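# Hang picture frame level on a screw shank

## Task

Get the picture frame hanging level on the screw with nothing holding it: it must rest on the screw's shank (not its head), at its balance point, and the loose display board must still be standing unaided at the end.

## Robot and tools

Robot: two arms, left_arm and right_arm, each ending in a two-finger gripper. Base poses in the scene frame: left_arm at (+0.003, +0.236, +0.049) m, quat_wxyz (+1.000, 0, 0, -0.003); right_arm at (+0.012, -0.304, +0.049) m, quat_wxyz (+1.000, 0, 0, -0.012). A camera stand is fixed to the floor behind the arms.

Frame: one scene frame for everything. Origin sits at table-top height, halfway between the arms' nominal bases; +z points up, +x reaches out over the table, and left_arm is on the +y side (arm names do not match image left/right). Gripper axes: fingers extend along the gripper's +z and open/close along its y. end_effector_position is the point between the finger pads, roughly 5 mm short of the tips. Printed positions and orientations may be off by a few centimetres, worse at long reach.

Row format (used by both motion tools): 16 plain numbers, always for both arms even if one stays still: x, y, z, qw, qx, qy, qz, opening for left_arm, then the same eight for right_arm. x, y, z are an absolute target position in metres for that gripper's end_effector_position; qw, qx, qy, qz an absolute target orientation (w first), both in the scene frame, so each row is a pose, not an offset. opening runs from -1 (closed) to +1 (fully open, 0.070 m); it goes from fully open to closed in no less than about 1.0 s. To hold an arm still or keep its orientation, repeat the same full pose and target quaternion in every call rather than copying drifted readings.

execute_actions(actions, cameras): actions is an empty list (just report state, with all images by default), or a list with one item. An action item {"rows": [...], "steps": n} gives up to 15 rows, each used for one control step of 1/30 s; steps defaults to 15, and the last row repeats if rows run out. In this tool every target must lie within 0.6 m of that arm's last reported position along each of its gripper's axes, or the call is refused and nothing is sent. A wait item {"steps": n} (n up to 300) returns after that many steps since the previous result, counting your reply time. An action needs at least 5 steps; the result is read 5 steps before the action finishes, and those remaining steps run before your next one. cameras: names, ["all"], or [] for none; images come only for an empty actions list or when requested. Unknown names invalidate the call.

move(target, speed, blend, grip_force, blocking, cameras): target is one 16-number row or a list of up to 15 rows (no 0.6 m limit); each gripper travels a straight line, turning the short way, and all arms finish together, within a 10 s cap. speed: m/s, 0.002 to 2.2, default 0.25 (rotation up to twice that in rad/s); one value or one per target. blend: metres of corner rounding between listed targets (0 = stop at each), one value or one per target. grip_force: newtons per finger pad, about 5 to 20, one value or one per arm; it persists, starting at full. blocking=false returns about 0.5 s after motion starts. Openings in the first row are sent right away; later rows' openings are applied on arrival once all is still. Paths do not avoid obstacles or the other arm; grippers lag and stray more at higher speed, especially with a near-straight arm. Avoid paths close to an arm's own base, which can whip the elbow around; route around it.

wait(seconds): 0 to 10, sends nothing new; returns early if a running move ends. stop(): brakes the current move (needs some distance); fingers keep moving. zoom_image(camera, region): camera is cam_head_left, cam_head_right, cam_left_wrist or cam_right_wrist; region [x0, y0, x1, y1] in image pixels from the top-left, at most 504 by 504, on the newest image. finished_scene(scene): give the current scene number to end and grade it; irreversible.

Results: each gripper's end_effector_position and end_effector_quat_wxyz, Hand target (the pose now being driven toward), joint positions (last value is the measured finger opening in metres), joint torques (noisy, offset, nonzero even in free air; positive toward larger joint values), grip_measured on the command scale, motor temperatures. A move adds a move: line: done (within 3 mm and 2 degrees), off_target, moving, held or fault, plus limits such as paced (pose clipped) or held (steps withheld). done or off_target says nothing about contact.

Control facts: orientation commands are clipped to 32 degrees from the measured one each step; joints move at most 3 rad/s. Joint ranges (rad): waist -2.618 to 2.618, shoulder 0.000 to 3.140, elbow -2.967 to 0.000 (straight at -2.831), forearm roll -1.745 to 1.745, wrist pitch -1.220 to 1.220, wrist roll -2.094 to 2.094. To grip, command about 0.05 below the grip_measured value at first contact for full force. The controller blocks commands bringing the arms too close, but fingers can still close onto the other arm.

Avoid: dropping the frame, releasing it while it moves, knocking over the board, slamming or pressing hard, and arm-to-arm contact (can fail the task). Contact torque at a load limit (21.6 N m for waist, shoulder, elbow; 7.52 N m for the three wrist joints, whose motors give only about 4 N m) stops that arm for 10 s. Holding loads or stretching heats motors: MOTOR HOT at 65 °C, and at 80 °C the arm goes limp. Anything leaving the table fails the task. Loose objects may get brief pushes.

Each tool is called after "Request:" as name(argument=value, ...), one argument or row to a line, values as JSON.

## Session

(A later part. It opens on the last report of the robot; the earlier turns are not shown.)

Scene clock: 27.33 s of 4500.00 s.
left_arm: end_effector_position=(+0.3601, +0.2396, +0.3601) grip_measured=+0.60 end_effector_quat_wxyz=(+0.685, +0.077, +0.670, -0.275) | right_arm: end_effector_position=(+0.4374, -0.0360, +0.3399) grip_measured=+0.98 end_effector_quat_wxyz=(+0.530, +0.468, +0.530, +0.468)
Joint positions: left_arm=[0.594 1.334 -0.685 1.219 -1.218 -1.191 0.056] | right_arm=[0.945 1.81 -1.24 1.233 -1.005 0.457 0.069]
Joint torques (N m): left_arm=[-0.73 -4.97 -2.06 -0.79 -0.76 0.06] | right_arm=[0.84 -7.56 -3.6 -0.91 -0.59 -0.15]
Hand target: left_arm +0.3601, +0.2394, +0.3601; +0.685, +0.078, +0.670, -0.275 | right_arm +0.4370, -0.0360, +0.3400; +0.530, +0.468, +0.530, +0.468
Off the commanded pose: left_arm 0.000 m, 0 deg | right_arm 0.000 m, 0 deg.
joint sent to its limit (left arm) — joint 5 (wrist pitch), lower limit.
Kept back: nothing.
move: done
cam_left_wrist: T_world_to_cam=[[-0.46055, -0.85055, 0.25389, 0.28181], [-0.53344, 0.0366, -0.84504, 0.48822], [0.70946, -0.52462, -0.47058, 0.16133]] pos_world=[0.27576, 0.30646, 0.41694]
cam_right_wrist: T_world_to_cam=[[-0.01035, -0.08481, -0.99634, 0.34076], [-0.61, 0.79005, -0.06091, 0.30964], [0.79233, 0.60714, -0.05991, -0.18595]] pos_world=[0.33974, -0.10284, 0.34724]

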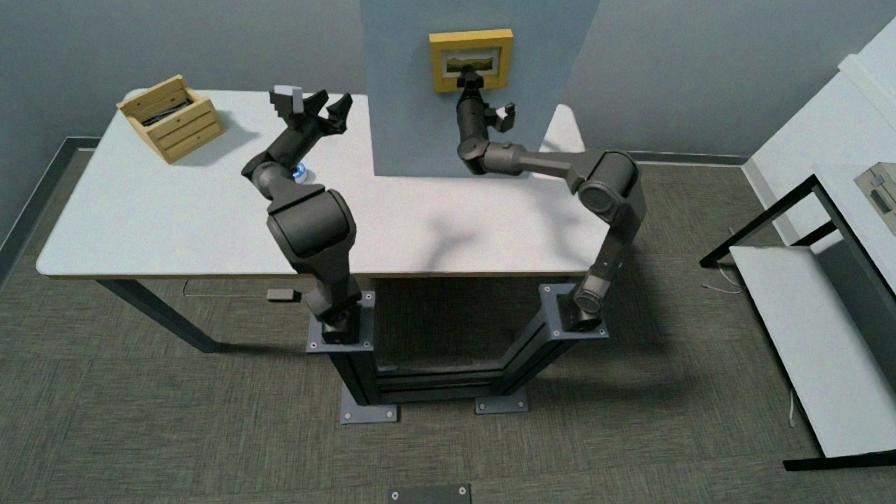

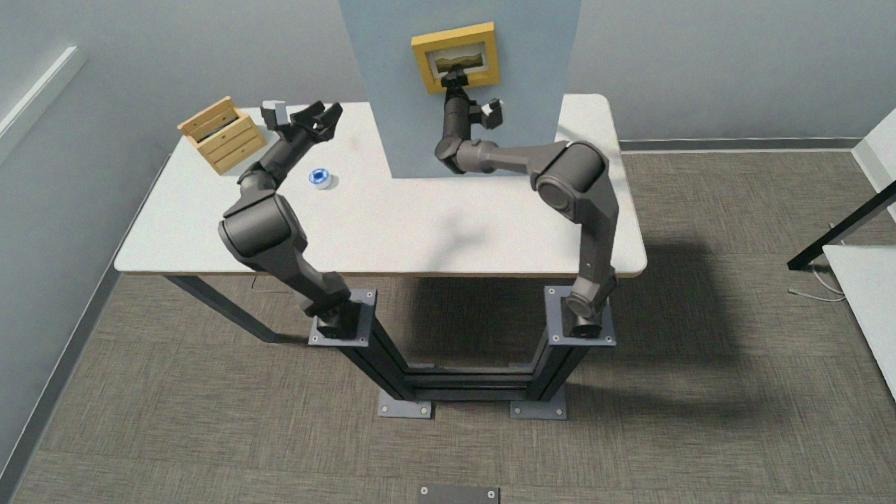

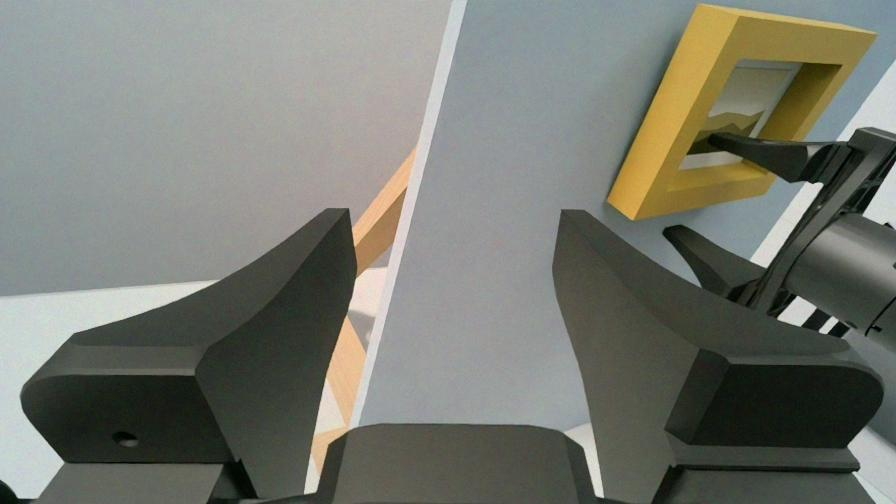

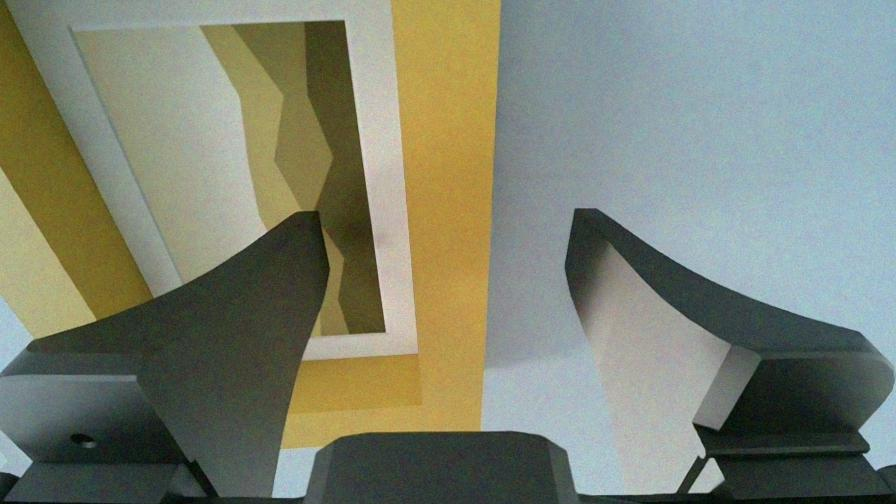

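Request:
move(
  target=[
    [0.3601,0.2394,0.3601,0.685,0.078,0.670,-0.275,0.6,0.442,-0.036,0.340,0.53,0.468,0.53,0.468,1],
    [0.3601,0.2394,0.3601,0.685,0.078,0.670,-0.275,0.6,0.442,-0.036,0.340,0.53,0.468,0.53,0.468,-0.2],
    [0.3601,0.2394,0.3601,0.685,0.078,0.670,-0.275,0.6,0.442,-0.036,0.340,0.53,0.468,0.53,0.468,-0.45],
  ],
  cameras=["all"],
  speed=0.06,
  grip_force=12,
)

Request:
zoom_image(
  camera="cam_left_wrist",
  region=[560, 0, 896, 240],
)

Scene clock: 30.00 s of 4500.00 s.
left_arm: end_effector_position=(+0.3601, +0.2396, +0.3601) grip_measured=+0.60 end_effector_quat_wxyz=(+0.685, +0.077, +0.670, -0.275) | right_arm: end_effector_position=(+0.4420, -0.0362, +0.3401) grip_measured=-0.43 end_effector_quat_wxyz=(+0.530, +0.468, +0.530, +0.468)
Joint positions: left_arm=[0.594 1.334 -0.685 1.219 -1.218 -1.191 0.056] | right_arm=[0.934 1.818 -1.253 1.228 -0.995 0.457 0.02]
Joint torques (N m): left_arm=[-0.72 -4.85 -1.97 -0.8 -0.75 0.07] | right_arm=[0.16 -6.76 -4.45 -0.93 -0.42 -0.13]
Hand target: left_arm +0.3601, +0.2394, +0.3601; +0.685, +0.078, +0.670, -0.275 | right_arm +0.4420, -0.0360, +0.3400; +0.530, +0.468, +0.530, +0.468
Off the commanded pose: left_arm 0.000 m, 0 deg | right_arm 0.000 m, 0 deg.
joint sent to its limit (left arm) — joint 5 (wrist pitch), lower limit.
Kept back: nothing.
grip_force (N): 12, 12
move: done
cam_left_wrist: T_world_to_cam=[[-0.46055, -0.85055, 0.25389, 0.28181], [-0.53344, 0.0366, -0.84504, 0.48822], [0.70946, -0.52462, -0.47058, 0.16133]] pos_world=[0.27576, 0.30646, 0.41694]
cam_right_wrist: T_world_to_cam=[[-0.01002, -0.08494, -0.99634, 0.34076], [-0.60989, 0.79012, -0.06123, 0.31269], [0.79243, 0.60704, -0.05972, -0.18957]] pos_world=[0.34434, -0.10304, 0.34734]

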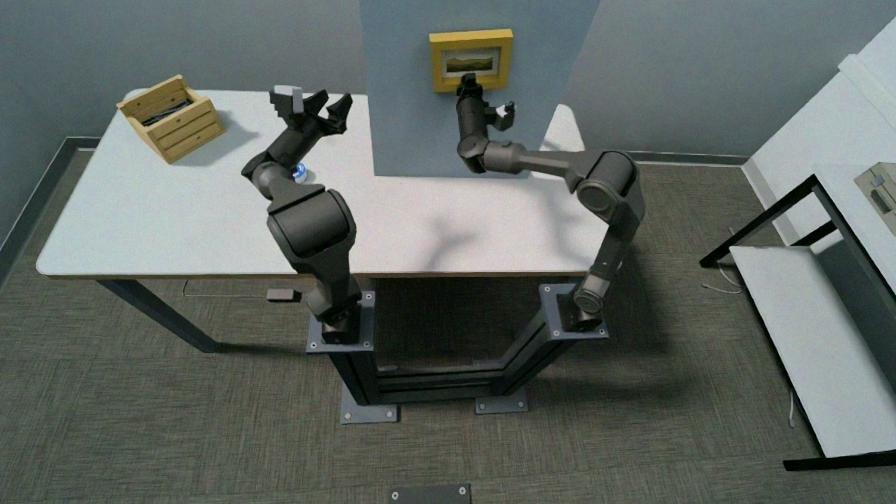

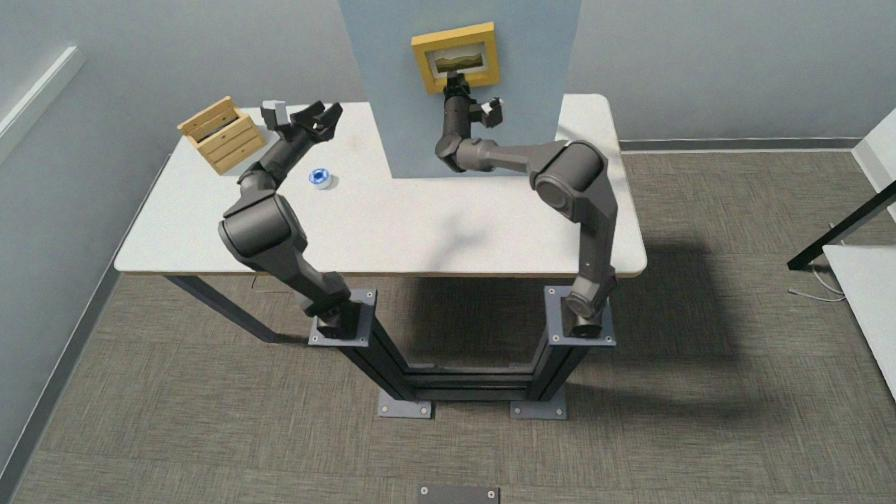

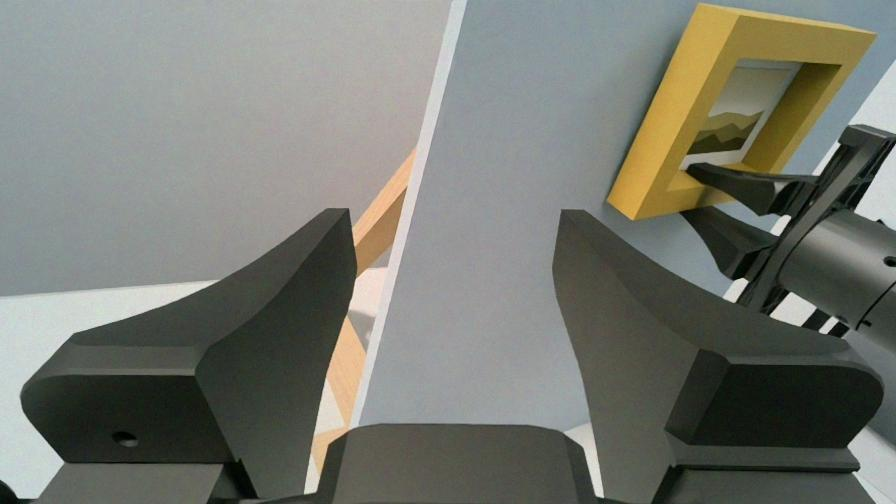

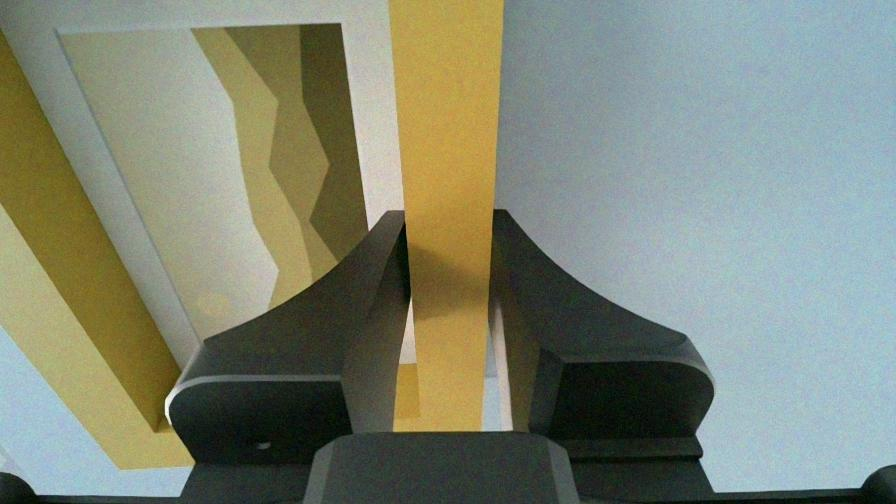

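Scaled by 1.500 from the camera's image (finer frame: 1280x720).

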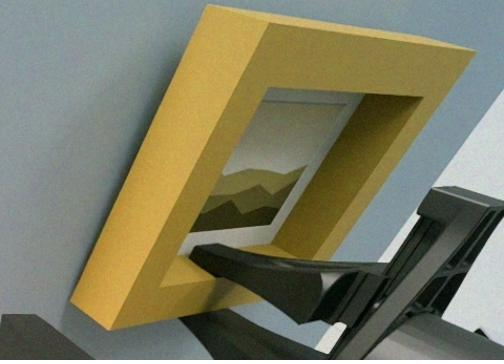

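Request:
move(
  target=[
    [0.3601,0.2394,0.3601,0.685,0.078,0.670,-0.275,0.6,0.442,-0.036,0.340,0.53,0.468,0.53,0.468,-0.52],
    [0.3601,0.2394,0.3601,0.685,0.078,0.670,-0.275,0.6,0.442,-0.036,0.345,0.53,0.468,0.53,0.468,-0.52],
    [0.3601,0.2394,0.3601,0.685,0.078,0.670,-0.275,0.6,0.442,-0.030,0.346,0.5,0.5,0.5,0.5,-0.52],
  ],
  cameras=["all"],
  speed=0.03,
  grip_force=16,
)

Request:
zoom_image(
  camera="cam_left_wrist",
  region=[560, 0, 896, 240],
)

Request:
zoom_image(
  camera="cam_head_right",
  region=[380, 10, 530, 110],
)

Scene clock: 34.23 s of 4500.00 s.
left_arm: end_effector_position=(+0.3601, +0.2396, +0.3601) grip_measured=+0.60 end_effector_quat_wxyz=(+0.685, +0.077, +0.670, -0.275) | right_arm: end_effector_position=(+0.4421, -0.0302, +0.3460) grip_measured=-0.43 end_effector_quat_wxyz=(+0.500, +0.500, +0.500, +0.500)
Joint positions: left_arm=[0.594 1.334 -0.685 1.219 -1.218 -1.191 0.056] | right_arm=[0.944 1.826 -1.29 1.252 -0.994 0.544 0.02]
Joint torques (N m): left_arm=[-0.59 -4.91 -2.18 -0.78 -0.78 0.05] | right_arm=[-0.21 -7.5 -5.06 -1.15 -0.73 0.02]
Hand target: left_arm +0.3601, +0.2394, +0.3601; +0.685, +0.078, +0.670, -0.275 | right_arm +0.4420, -0.0300, +0.3460; +0.500, +0.500, +0.500, +0.500
Off the commanded pose: left_arm 0.000 m, 0 deg | right_arm 0.000 m, 0 deg.
joint sent to its limit (left arm) — joint 5 (wrist pitch), lower limit.
Kept back: nothing.
grip_force (N): 16, 16
move: done
cam_left_wrist: T_world_to_cam=[[-0.46055, -0.85055, 0.25389, 0.28181], [-0.53344, 0.0366, -0.84504, 0.48822], [0.70946, -0.52462, -0.47058, 0.16133]] pos_world=[0.27576, 0.30646, 0.41694]
cam_right_wrist: T_world_to_cam=[[-0.00993, 0.03842, -0.99921, 0.35195], [-0.61044, 0.79122, 0.03649, 0.27487], [0.792, 0.61032, 0.0156, -0.21875]] pos_world=[0.34454, -0.0975, 0.34506]

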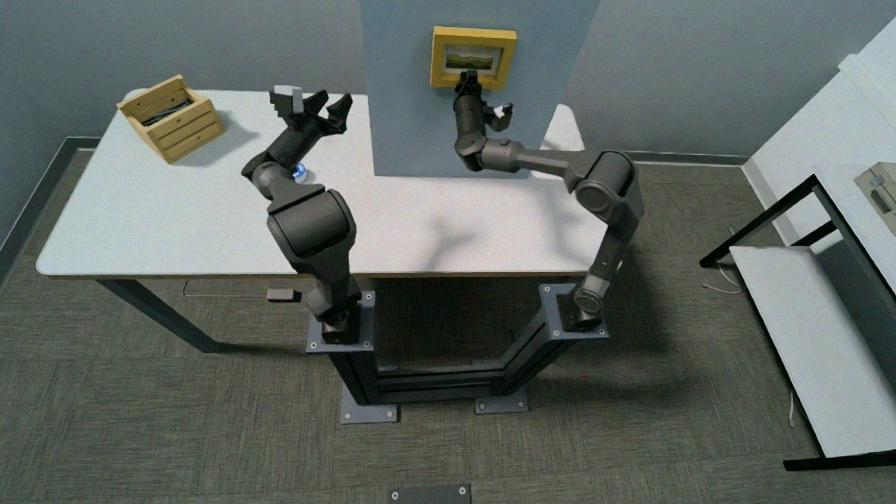

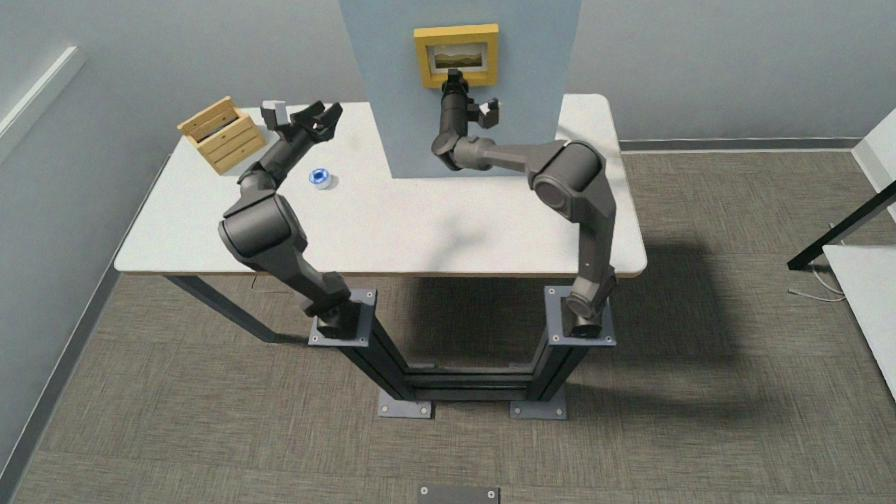

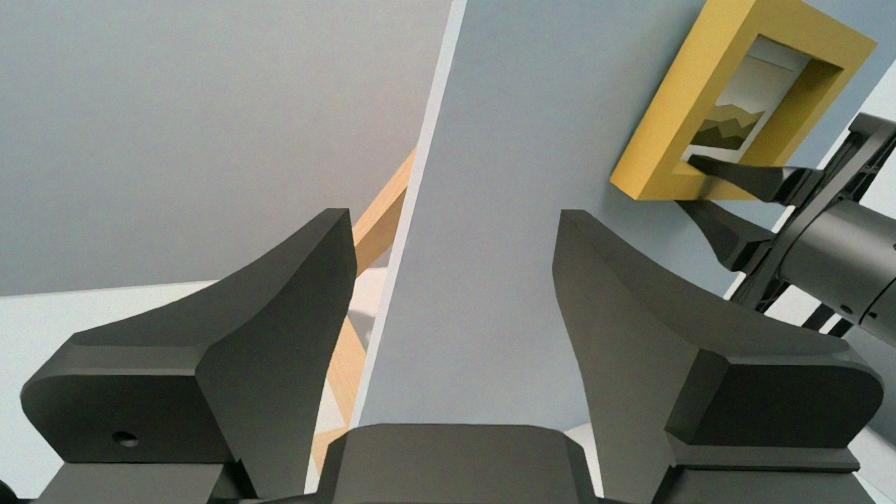

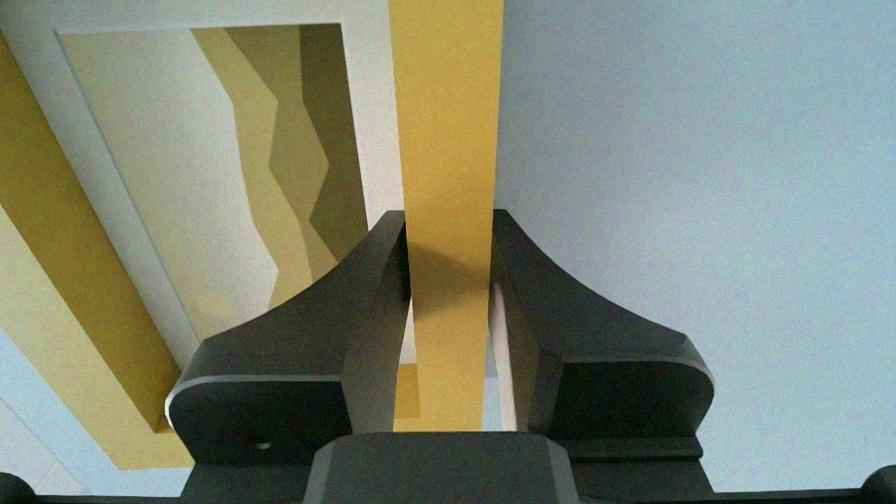

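Scaled by 1.500 from the camera's image (finer frame: 1280x720).

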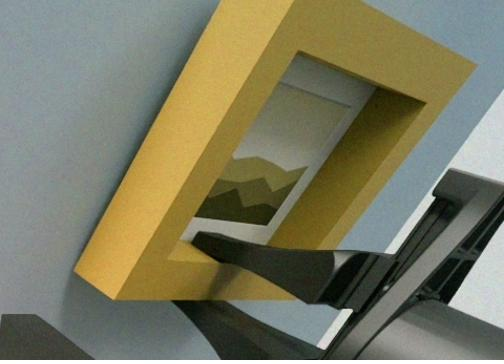

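Scaled by 3.360 from the camera's image (finer frame: 1280x720).

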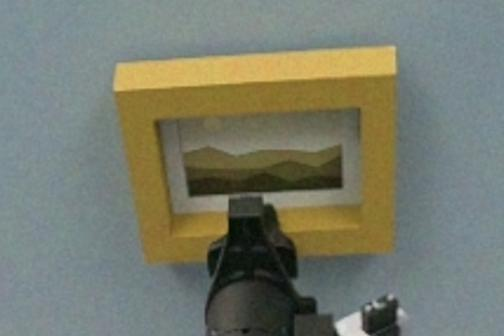

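Request:
move(
  target=[0.3601,0.2394,0.3601,0.685,0.078,0.670,-0.275,0.6,0.446,-0.030,0.346,0.5,0.5,0.5,0.5,-0.52],
  speed=0.02,
)

Request:
move(
  target=[0.3601,0.2394,0.3601,0.685,0.078,0.670,-0.275,0.6,0.449,-0.030,0.346,0.5,0.5,0.5,0.5,-0.52],
  speed=0.02,
  cameras=["all"],
)

Request:
zoom_image(
  camera="cam_left_wrist",
  region=[560, 0, 896, 240],
)

Scene clock: 35.87 s of 4500.00 s.
left_arm: end_effector_position=(+0.3601, +0.2396, +0.3601) grip_measured=+0.60 end_effector_quat_wxyz=(+0.685, +0.077, +0.670, -0.275) | right_arm: end_effector_position=(+0.4454, -0.0296, +0.3461) grip_measured=-0.43 end_effector_quat_wxyz=(+0.500, +0.500, +0.500, +0.500)
Joint positions: left_arm=[0.594 1.334 -0.685 1.219 -1.218 -1.191 0.056] | right_arm=[0.937 1.833 -1.301 1.249 -0.985 0.542 0.02]
Joint torques (N m): left_arm=[-0.65 -4.9 -2.24 -0.76 -0.79 0.05] | right_arm=[-6.52 -5.4 -6.32 -1.75 -0.11 0.04]
Hand target: left_arm +0.3601, +0.2394, +0.3601; +0.685, +0.078, +0.670, -0.275 | right_arm +0.4460, -0.0300, +0.3460; +0.500, +0.500, +0.500, +0.500
Off the commanded pose: left_arm 0.000 m, 0 deg | right_arm 0.001 m, 0 deg.
joint sent to its limit (left arm) — joint 5 (wrist pitch), lower limit.
Kept back: nothing.
grip_force (N): 16, 16
move: done

Scene clock: 36.37 s of 4500.00 s.
left_arm: end_effector_position=(+0.3601, +0.2396, +0.3601) grip_measured=+0.60 end_effector_quat_wxyz=(+0.685, +0.077, +0.670, -0.275) | right_arm: end_effector_position=(+0.4487, -0.0294, +0.3474) grip_measured=-0.43 end_effector_quat_wxyz=(+0.500, +0.499, +0.499, +0.502)
Joint positions: left_arm=[0.594 1.334 -0.685 1.219 -1.218 -1.191 0.056] | right_arm=[0.93 1.84 -1.313 1.244 -0.979 0.542 0.02]
Joint torques (N m): left_arm=[-0.7 -4.88 -2.04 -0.77 -0.8 0.03] | right_arm=[-8.27 -3.42 -4.35 -0.62 -0.13 -0.08]
Hand target: left_arm +0.3601, +0.2394, +0.3601; +0.685, +0.078, +0.670, -0.275 | right_arm +0.4490, -0.0300, +0.3460; +0.500, +0.500, +0.500, +0.500
Off the commanded pose: left_arm 0.000 m, 0 deg | right_arm 0.002 m, 0 deg.
joint sent to its limit (left arm) — joint 5 (wrist pitch), lower limit.
Kept back: nothing.
grip_force (N): 16, 16
move: done
cam_left_wrist: T_world_to_cam=[[-0.46055, -0.85055, 0.25389, 0.28181], [-0.53344, 0.0366, -0.84504, 0.48822], [0.70946, -0.52462, -0.47058, 0.16133]] pos_world=[0.27576, 0.30646, 0.41694]
cam_right_wrist: T_world_to_cam=[[-0.00677, 0.04008, -0.99917, 0.35204], [-0.6118, 0.7902, 0.03584, 0.27897], [0.79098, 0.61154, 0.01918, -0.22526]] pos_world=[0.35123, -0.0968, 0.34607]

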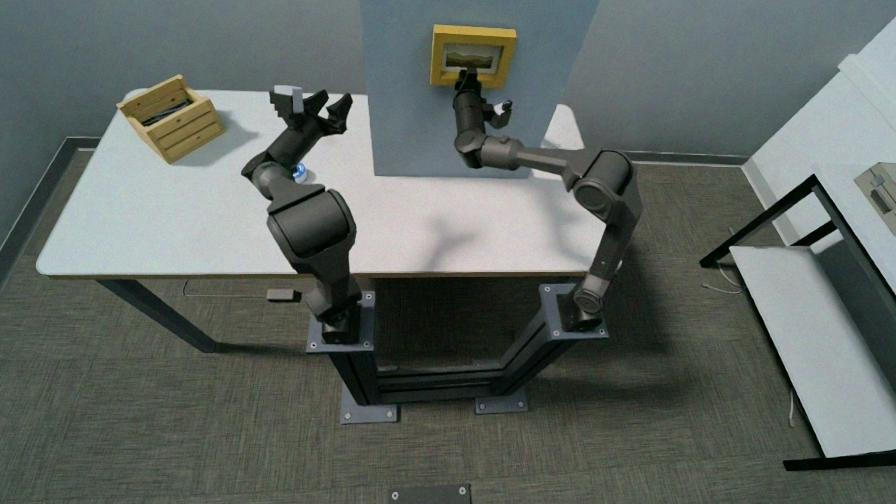

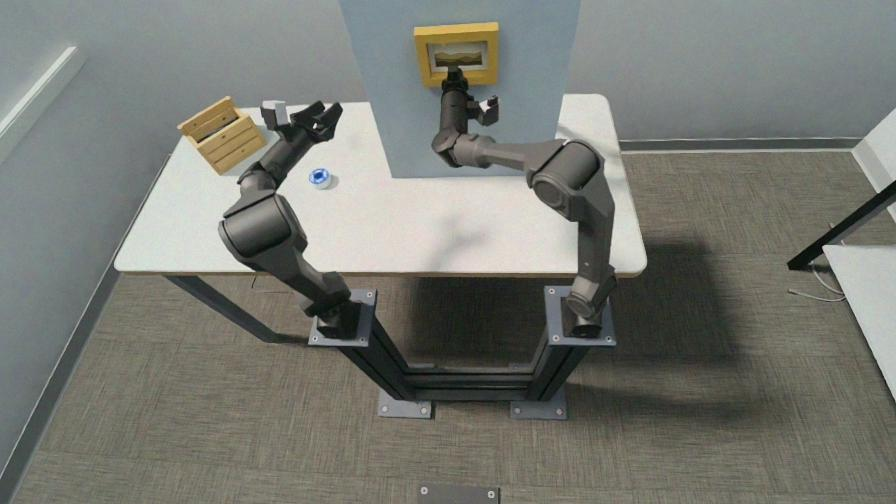

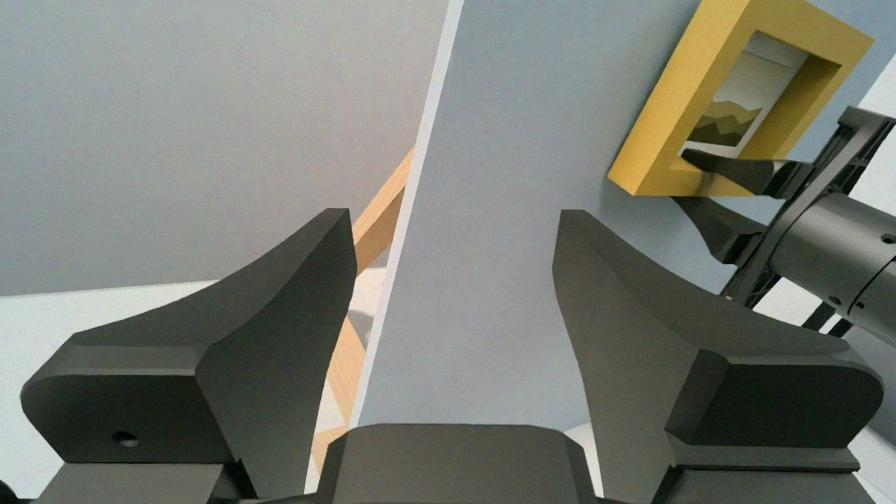

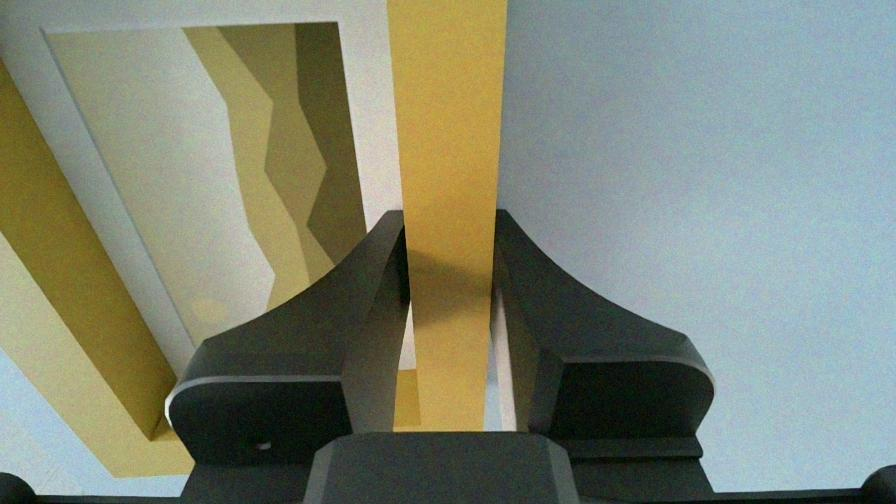

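Scaled by 1.500 from the camera's image (finer frame: 1280x720).

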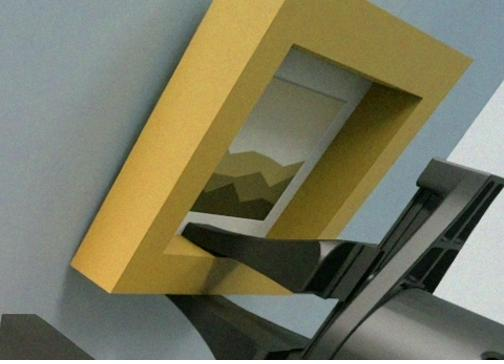

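Request:
move(
  target=[
    [0.3601,0.2394,0.3601,0.685,0.078,0.670,-0.275,0.6,0.445,-0.030,0.346,0.5,0.5,0.5,0.5,-0.52],
    [0.3601,0.2394,0.3601,0.685,0.078,0.670,-0.275,0.6,0.445,-0.030,0.342,0.5,0.5,0.5,0.5,-0.52],
  ],
  speed=0.02,
)

Request:
move(
  target=[0.3601,0.2394,0.3601,0.685,0.078,0.670,-0.275,0.6,0.445,-0.030,0.340,0.5,0.5,0.5,0.5,-0.52],
  speed=0.02,
)

Request:
move(
  target=[0.3601,0.2394,0.3601,0.685,0.078,0.670,-0.275,0.6,0.445,-0.030,0.338,0.5,0.5,0.5,0.5,-0.52],
  speed=0.02,
  cameras=["all"],
)

Request:
zoom_image(
  camera="cam_left_wrist",
  region=[560, 0, 896, 240],
)

Scene clock: 37.70 s of 4500.00 s.
left_arm: end_effector_position=(+0.3601, +0.2396, +0.3601) grip_measured=+0.60 end_effector_quat_wxyz=(+0.685, +0.077, +0.670, -0.275) | right_arm: end_effector_position=(+0.4455, -0.0310, +0.3433) grip_measured=-0.43 end_effector_quat_wxyz=(+0.501, +0.500, +0.498, +0.500)
Joint positions: left_arm=[0.594 1.334 -0.685 1.219 -1.218 -1.191 0.056] | right_arm=[0.936 1.836 -1.291 1.239 -0.993 0.56 0.02]
Joint torques (N m): left_arm=[-0.64 -4.91 -2.13 -0.74 -0.79 0.02] | right_arm=[-0.71 -5.01 -2.58 0.09 -0.39 0.26]
Hand target: left_arm +0.3601, +0.2394, +0.3601; +0.685, +0.078, +0.670, -0.275 | right_arm +0.4450, -0.0300, +0.3420; +0.500, +0.500, +0.500, +0.500
Off the commanded pose: left_arm 0.000 m, 0 deg | right_arm 0.002 m, 0 deg.
joint sent to its limit (left arm) — joint 5 (wrist pitch), lower limit.
Kept back: nothing.
grip_force (N): 16, 16
move: done

Scene clock: 38.20 s of 4500.00 s.
left_arm: end_effector_position=(+0.3601, +0.2396, +0.3601) grip_measured=+0.60 end_effector_quat_wxyz=(+0.685, +0.077, +0.670, -0.275) | right_arm: end_effector_position=(+0.4452, -0.0303, +0.3414) grip_measured=-0.43 end_effector_quat_wxyz=(+0.501, +0.499, +0.499, +0.501)
Joint positions: left_arm=[0.594 1.334 -0.685 1.219 -1.218 -1.191 0.056] | right_arm=[0.937 1.839 -1.286 1.234 -0.995 0.568 0.02]
Joint torques (N m): left_arm=[-0.72 -4.84 -1.96 -0.75 -0.82 0.05] | right_arm=[-0.79 -3.81 -1.37 1.03 -0.14 0.58]
Hand target: left_arm +0.3601, +0.2394, +0.3601; +0.685, +0.078, +0.670, -0.275 | right_arm +0.4450, -0.0300, +0.3400; +0.500, +0.500, +0.500, +0.500
Off the commanded pose: left_arm 0.000 m, 0 deg | right_arm 0.001 m, 0 deg.
joint sent to its limit (left arm) — joint 5 (wrist pitch), lower limit.
Kept back: nothing.
grip_force (N): 16, 16
move: done

Scene clock: 38.70 s of 4500.00 s.
left_arm: end_effector_position=(+0.3601, +0.2396, +0.3601) grip_measured=+0.60 end_effector_quat_wxyz=(+0.685, +0.077, +0.670, -0.275) | right_arm: end_effector_position=(+0.4450, -0.0302, +0.3406) grip_measured=-0.44 end_effector_quat_wxyz=(+0.501, +0.499, +0.498, +0.502)
Joint positions: left_arm=[0.594 1.334 -0.685 1.219 -1.218 -1.191 0.056] | right_arm=[0.938 1.841 -1.283 1.228 -0.999 0.576 0.02]
Joint torques (N m): left_arm=[-0.61 -5.05 -2.12 -0.78 -0.8 0.06] | right_arm=[-0.66 0.41 0.76 2.51 0.76 0.36]
Hand target: left_arm +0.3601, +0.2394, +0.3601; +0.685, +0.078, +0.670, -0.275 | right_arm +0.4450, -0.0300, +0.3380; +0.500, +0.500, +0.500, +0.500
Off the commanded pose: left_arm 0.000 m, 0 deg | right_arm 0.003 m, 0 deg.
joint sent to its limit (left arm) — joint 5 (wrist pitch), lower limit.
Kept back: nothing.
grip_force (N): 16, 16
move: done
cam_left_wrist: T_world_to_cam=[[-0.46055, -0.85055, 0.25389, 0.28181], [-0.53344, 0.0366, -0.84504, 0.48822], [0.70946, -0.52462, -0.47058, 0.16133]] pos_world=[0.27576, 0.30646, 0.41694]
cam_right_wrist: T_world_to_cam=[[-0.00367, 0.04051, -0.99917, 0.34382], [-0.61025, 0.79146, 0.03433, 0.27742], [0.7922, 0.60987, 0.02182, -0.22315]] pos_world=[0.34734, -0.0974, 0.33888]

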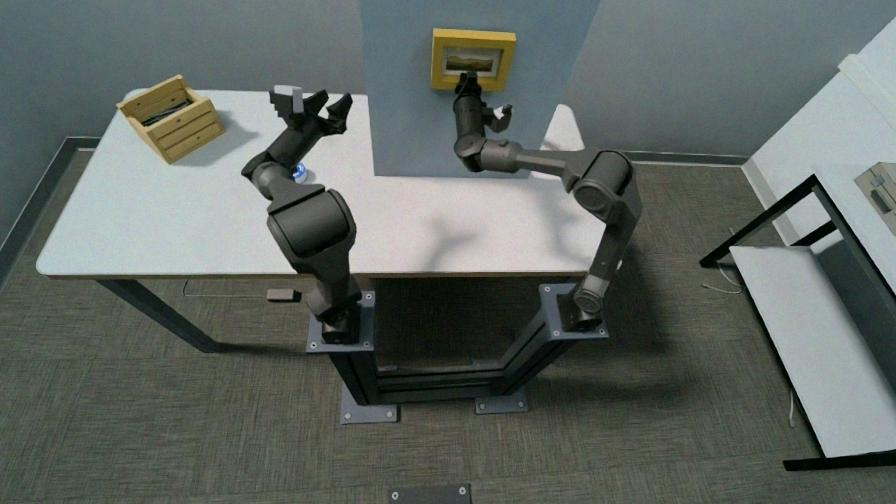

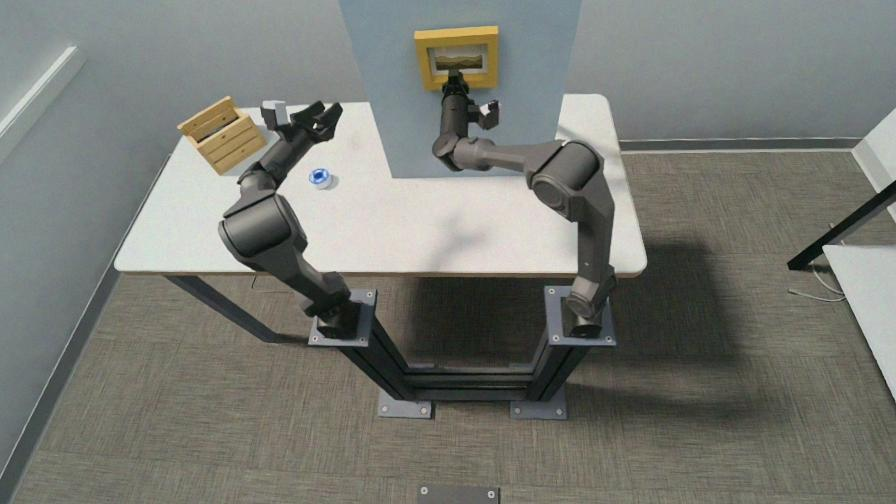

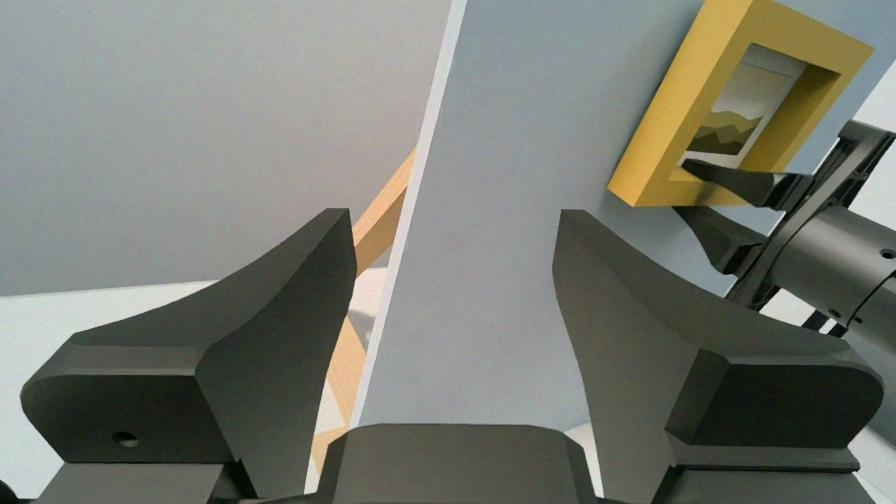

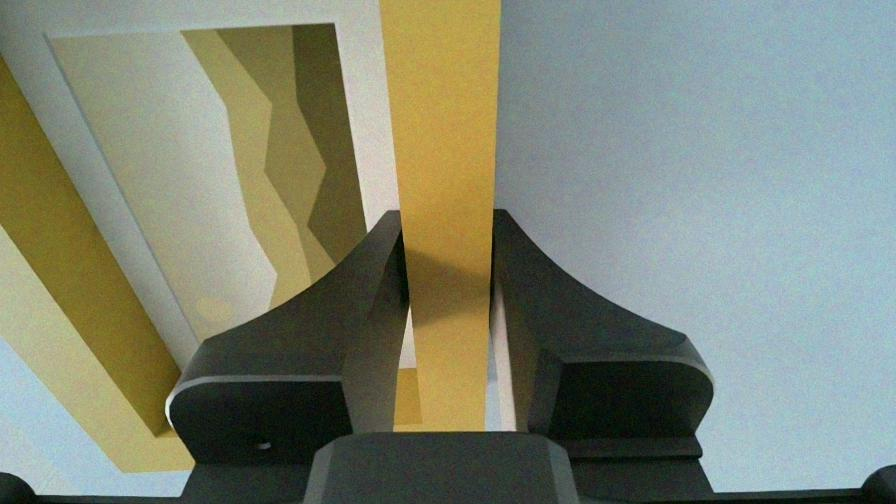

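Scaled by 1.500 from the camera's image (finer frame: 1280x720).

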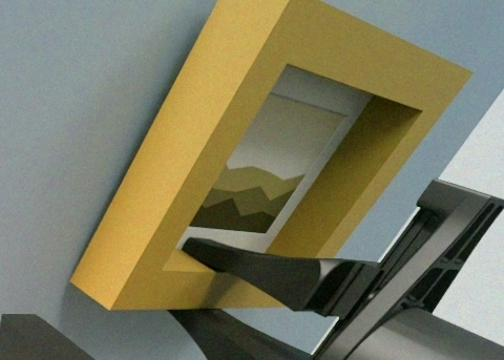

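Request:
move(
  target=[
    [0.3601,0.2394,0.3601,0.685,0.078,0.670,-0.275,0.6,0.445,-0.030,0.3405,0.5,0.5,0.5,0.5,-0.52],
    [0.3601,0.2394,0.3601,0.685,0.078,0.670,-0.275,0.6,0.445,-0.030,0.3405,0.5,0.5,0.5,0.5,-0.4],
    [0.3601,0.2394,0.3601,0.685,0.078,0.670,-0.275,0.6,0.445,-0.030,0.3405,0.5,0.5,0.5,0.5,-0.15],
  ],
  speed=0.02,
  cameras=["all"],
)

Request:
zoom_image(
  camera="cam_left_wrist",
  region=[560, 0, 896, 240],
)

Request:
zoom_image(
  camera="cam_head_right",
  region=[380, 10, 530, 110],
)

Scene clock: 40.80 s of 4500.00 s.
left_arm: end_effector_position=(+0.3601, +0.2396, +0.3601) grip_measured=+0.60 end_effector_quat_wxyz=(+0.685, +0.077, +0.670, -0.275) | right_arm: end_effector_position=(+0.4452, -0.0297, +0.3367) grip_measured=-0.15 end_effector_quat_wxyz=(+0.499, +0.501, +0.503, +0.497)
Joint positions: left_arm=[0.594 1.334 -0.685 1.219 -1.218 -1.191 0.056] | right_arm=[0.938 1.843 -1.283 1.241 -0.991 0.566 0.03]
Joint torques (N m): left_arm=[-0.58 -4.94 -2.03 -0.74 -0.82 0.07] | right_arm=[0.73 -8.28 -4.39 -0.9 -0.5 0.14]
Hand target: left_arm +0.3601, +0.2394, +0.3601; +0.685, +0.078, +0.670, -0.275 | right_arm +0.4450, -0.0300, +0.3405; +0.500, +0.500, +0.500, +0.500
Off the commanded pose: left_arm 0.000 m, 0 deg | right_arm 0.004 m, 1 deg.
joint sent to its limit (left arm) — joint 5 (wrist pitch), lower limit.
Kept back: nothing.
grip_force (N): 16, 16
move: off_target (right_arm)
cam_left_wrist: T_world_to_cam=[[-0.46055, -0.85055, 0.25389, 0.28181], [-0.53344, 0.0366, -0.84504, 0.48822], [0.70946, -0.52462, -0.47058, 0.16133]] pos_world=[0.27576, 0.30646, 0.41694]
cam_right_wrist: T_world_to_cam=[[-0.01822, 0.03488, -0.99923, 0.34619], [-0.61052, 0.79105, 0.03875, 0.27592], [0.79179, 0.61075, 0.00689, -0.21833]] pos_world=[0.34764, -0.097, 0.33673]

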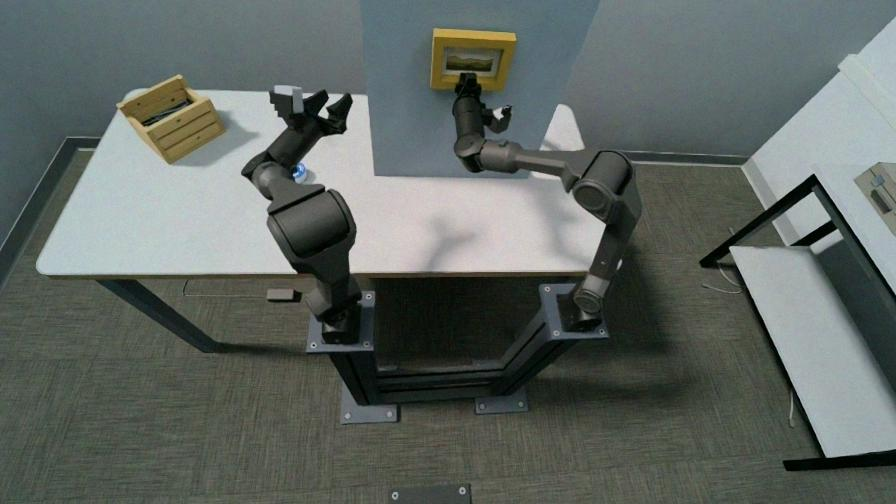

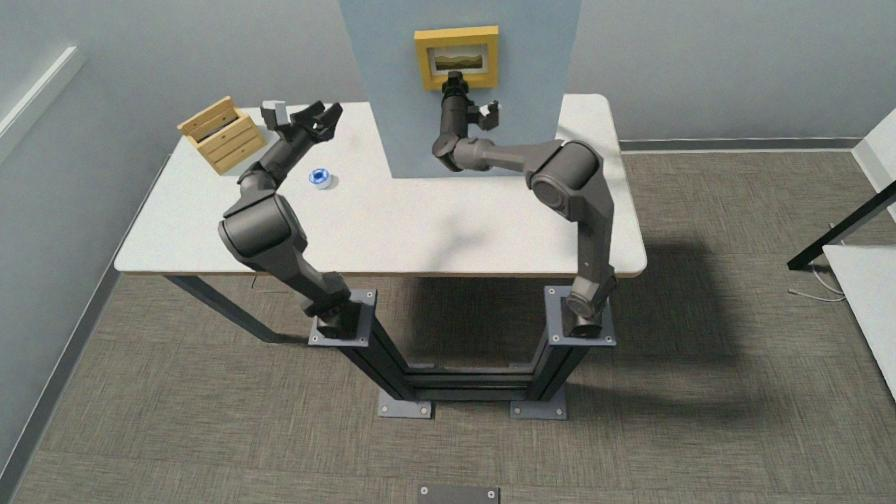

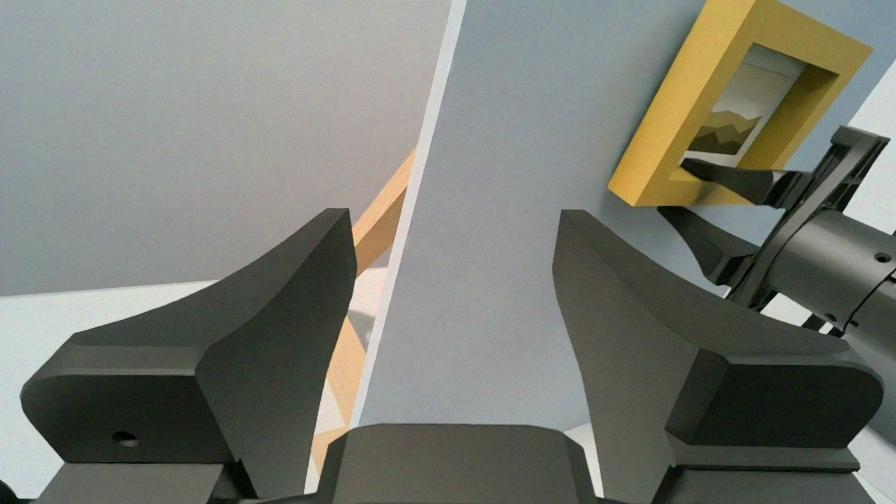

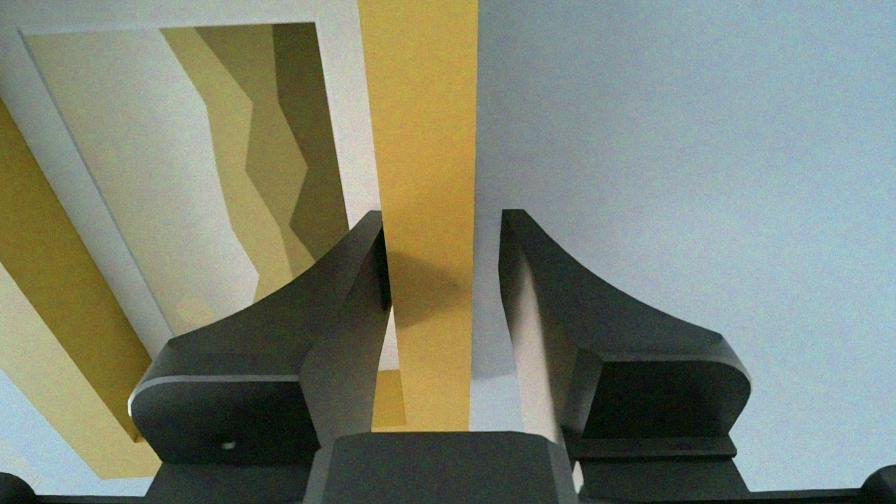

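Scaled by 1.500 from the camera's image (finer frame: 1280x720).

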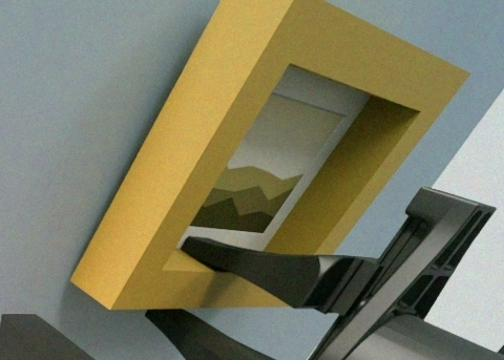

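Scaled by 3.360 from the camera's image (finer frame: 1280x720).

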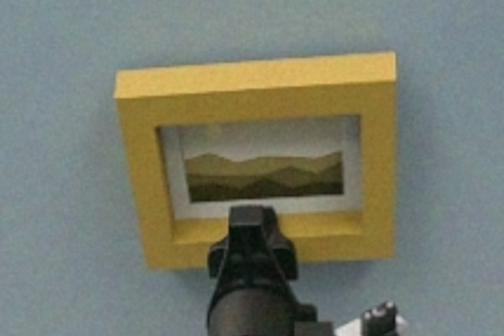

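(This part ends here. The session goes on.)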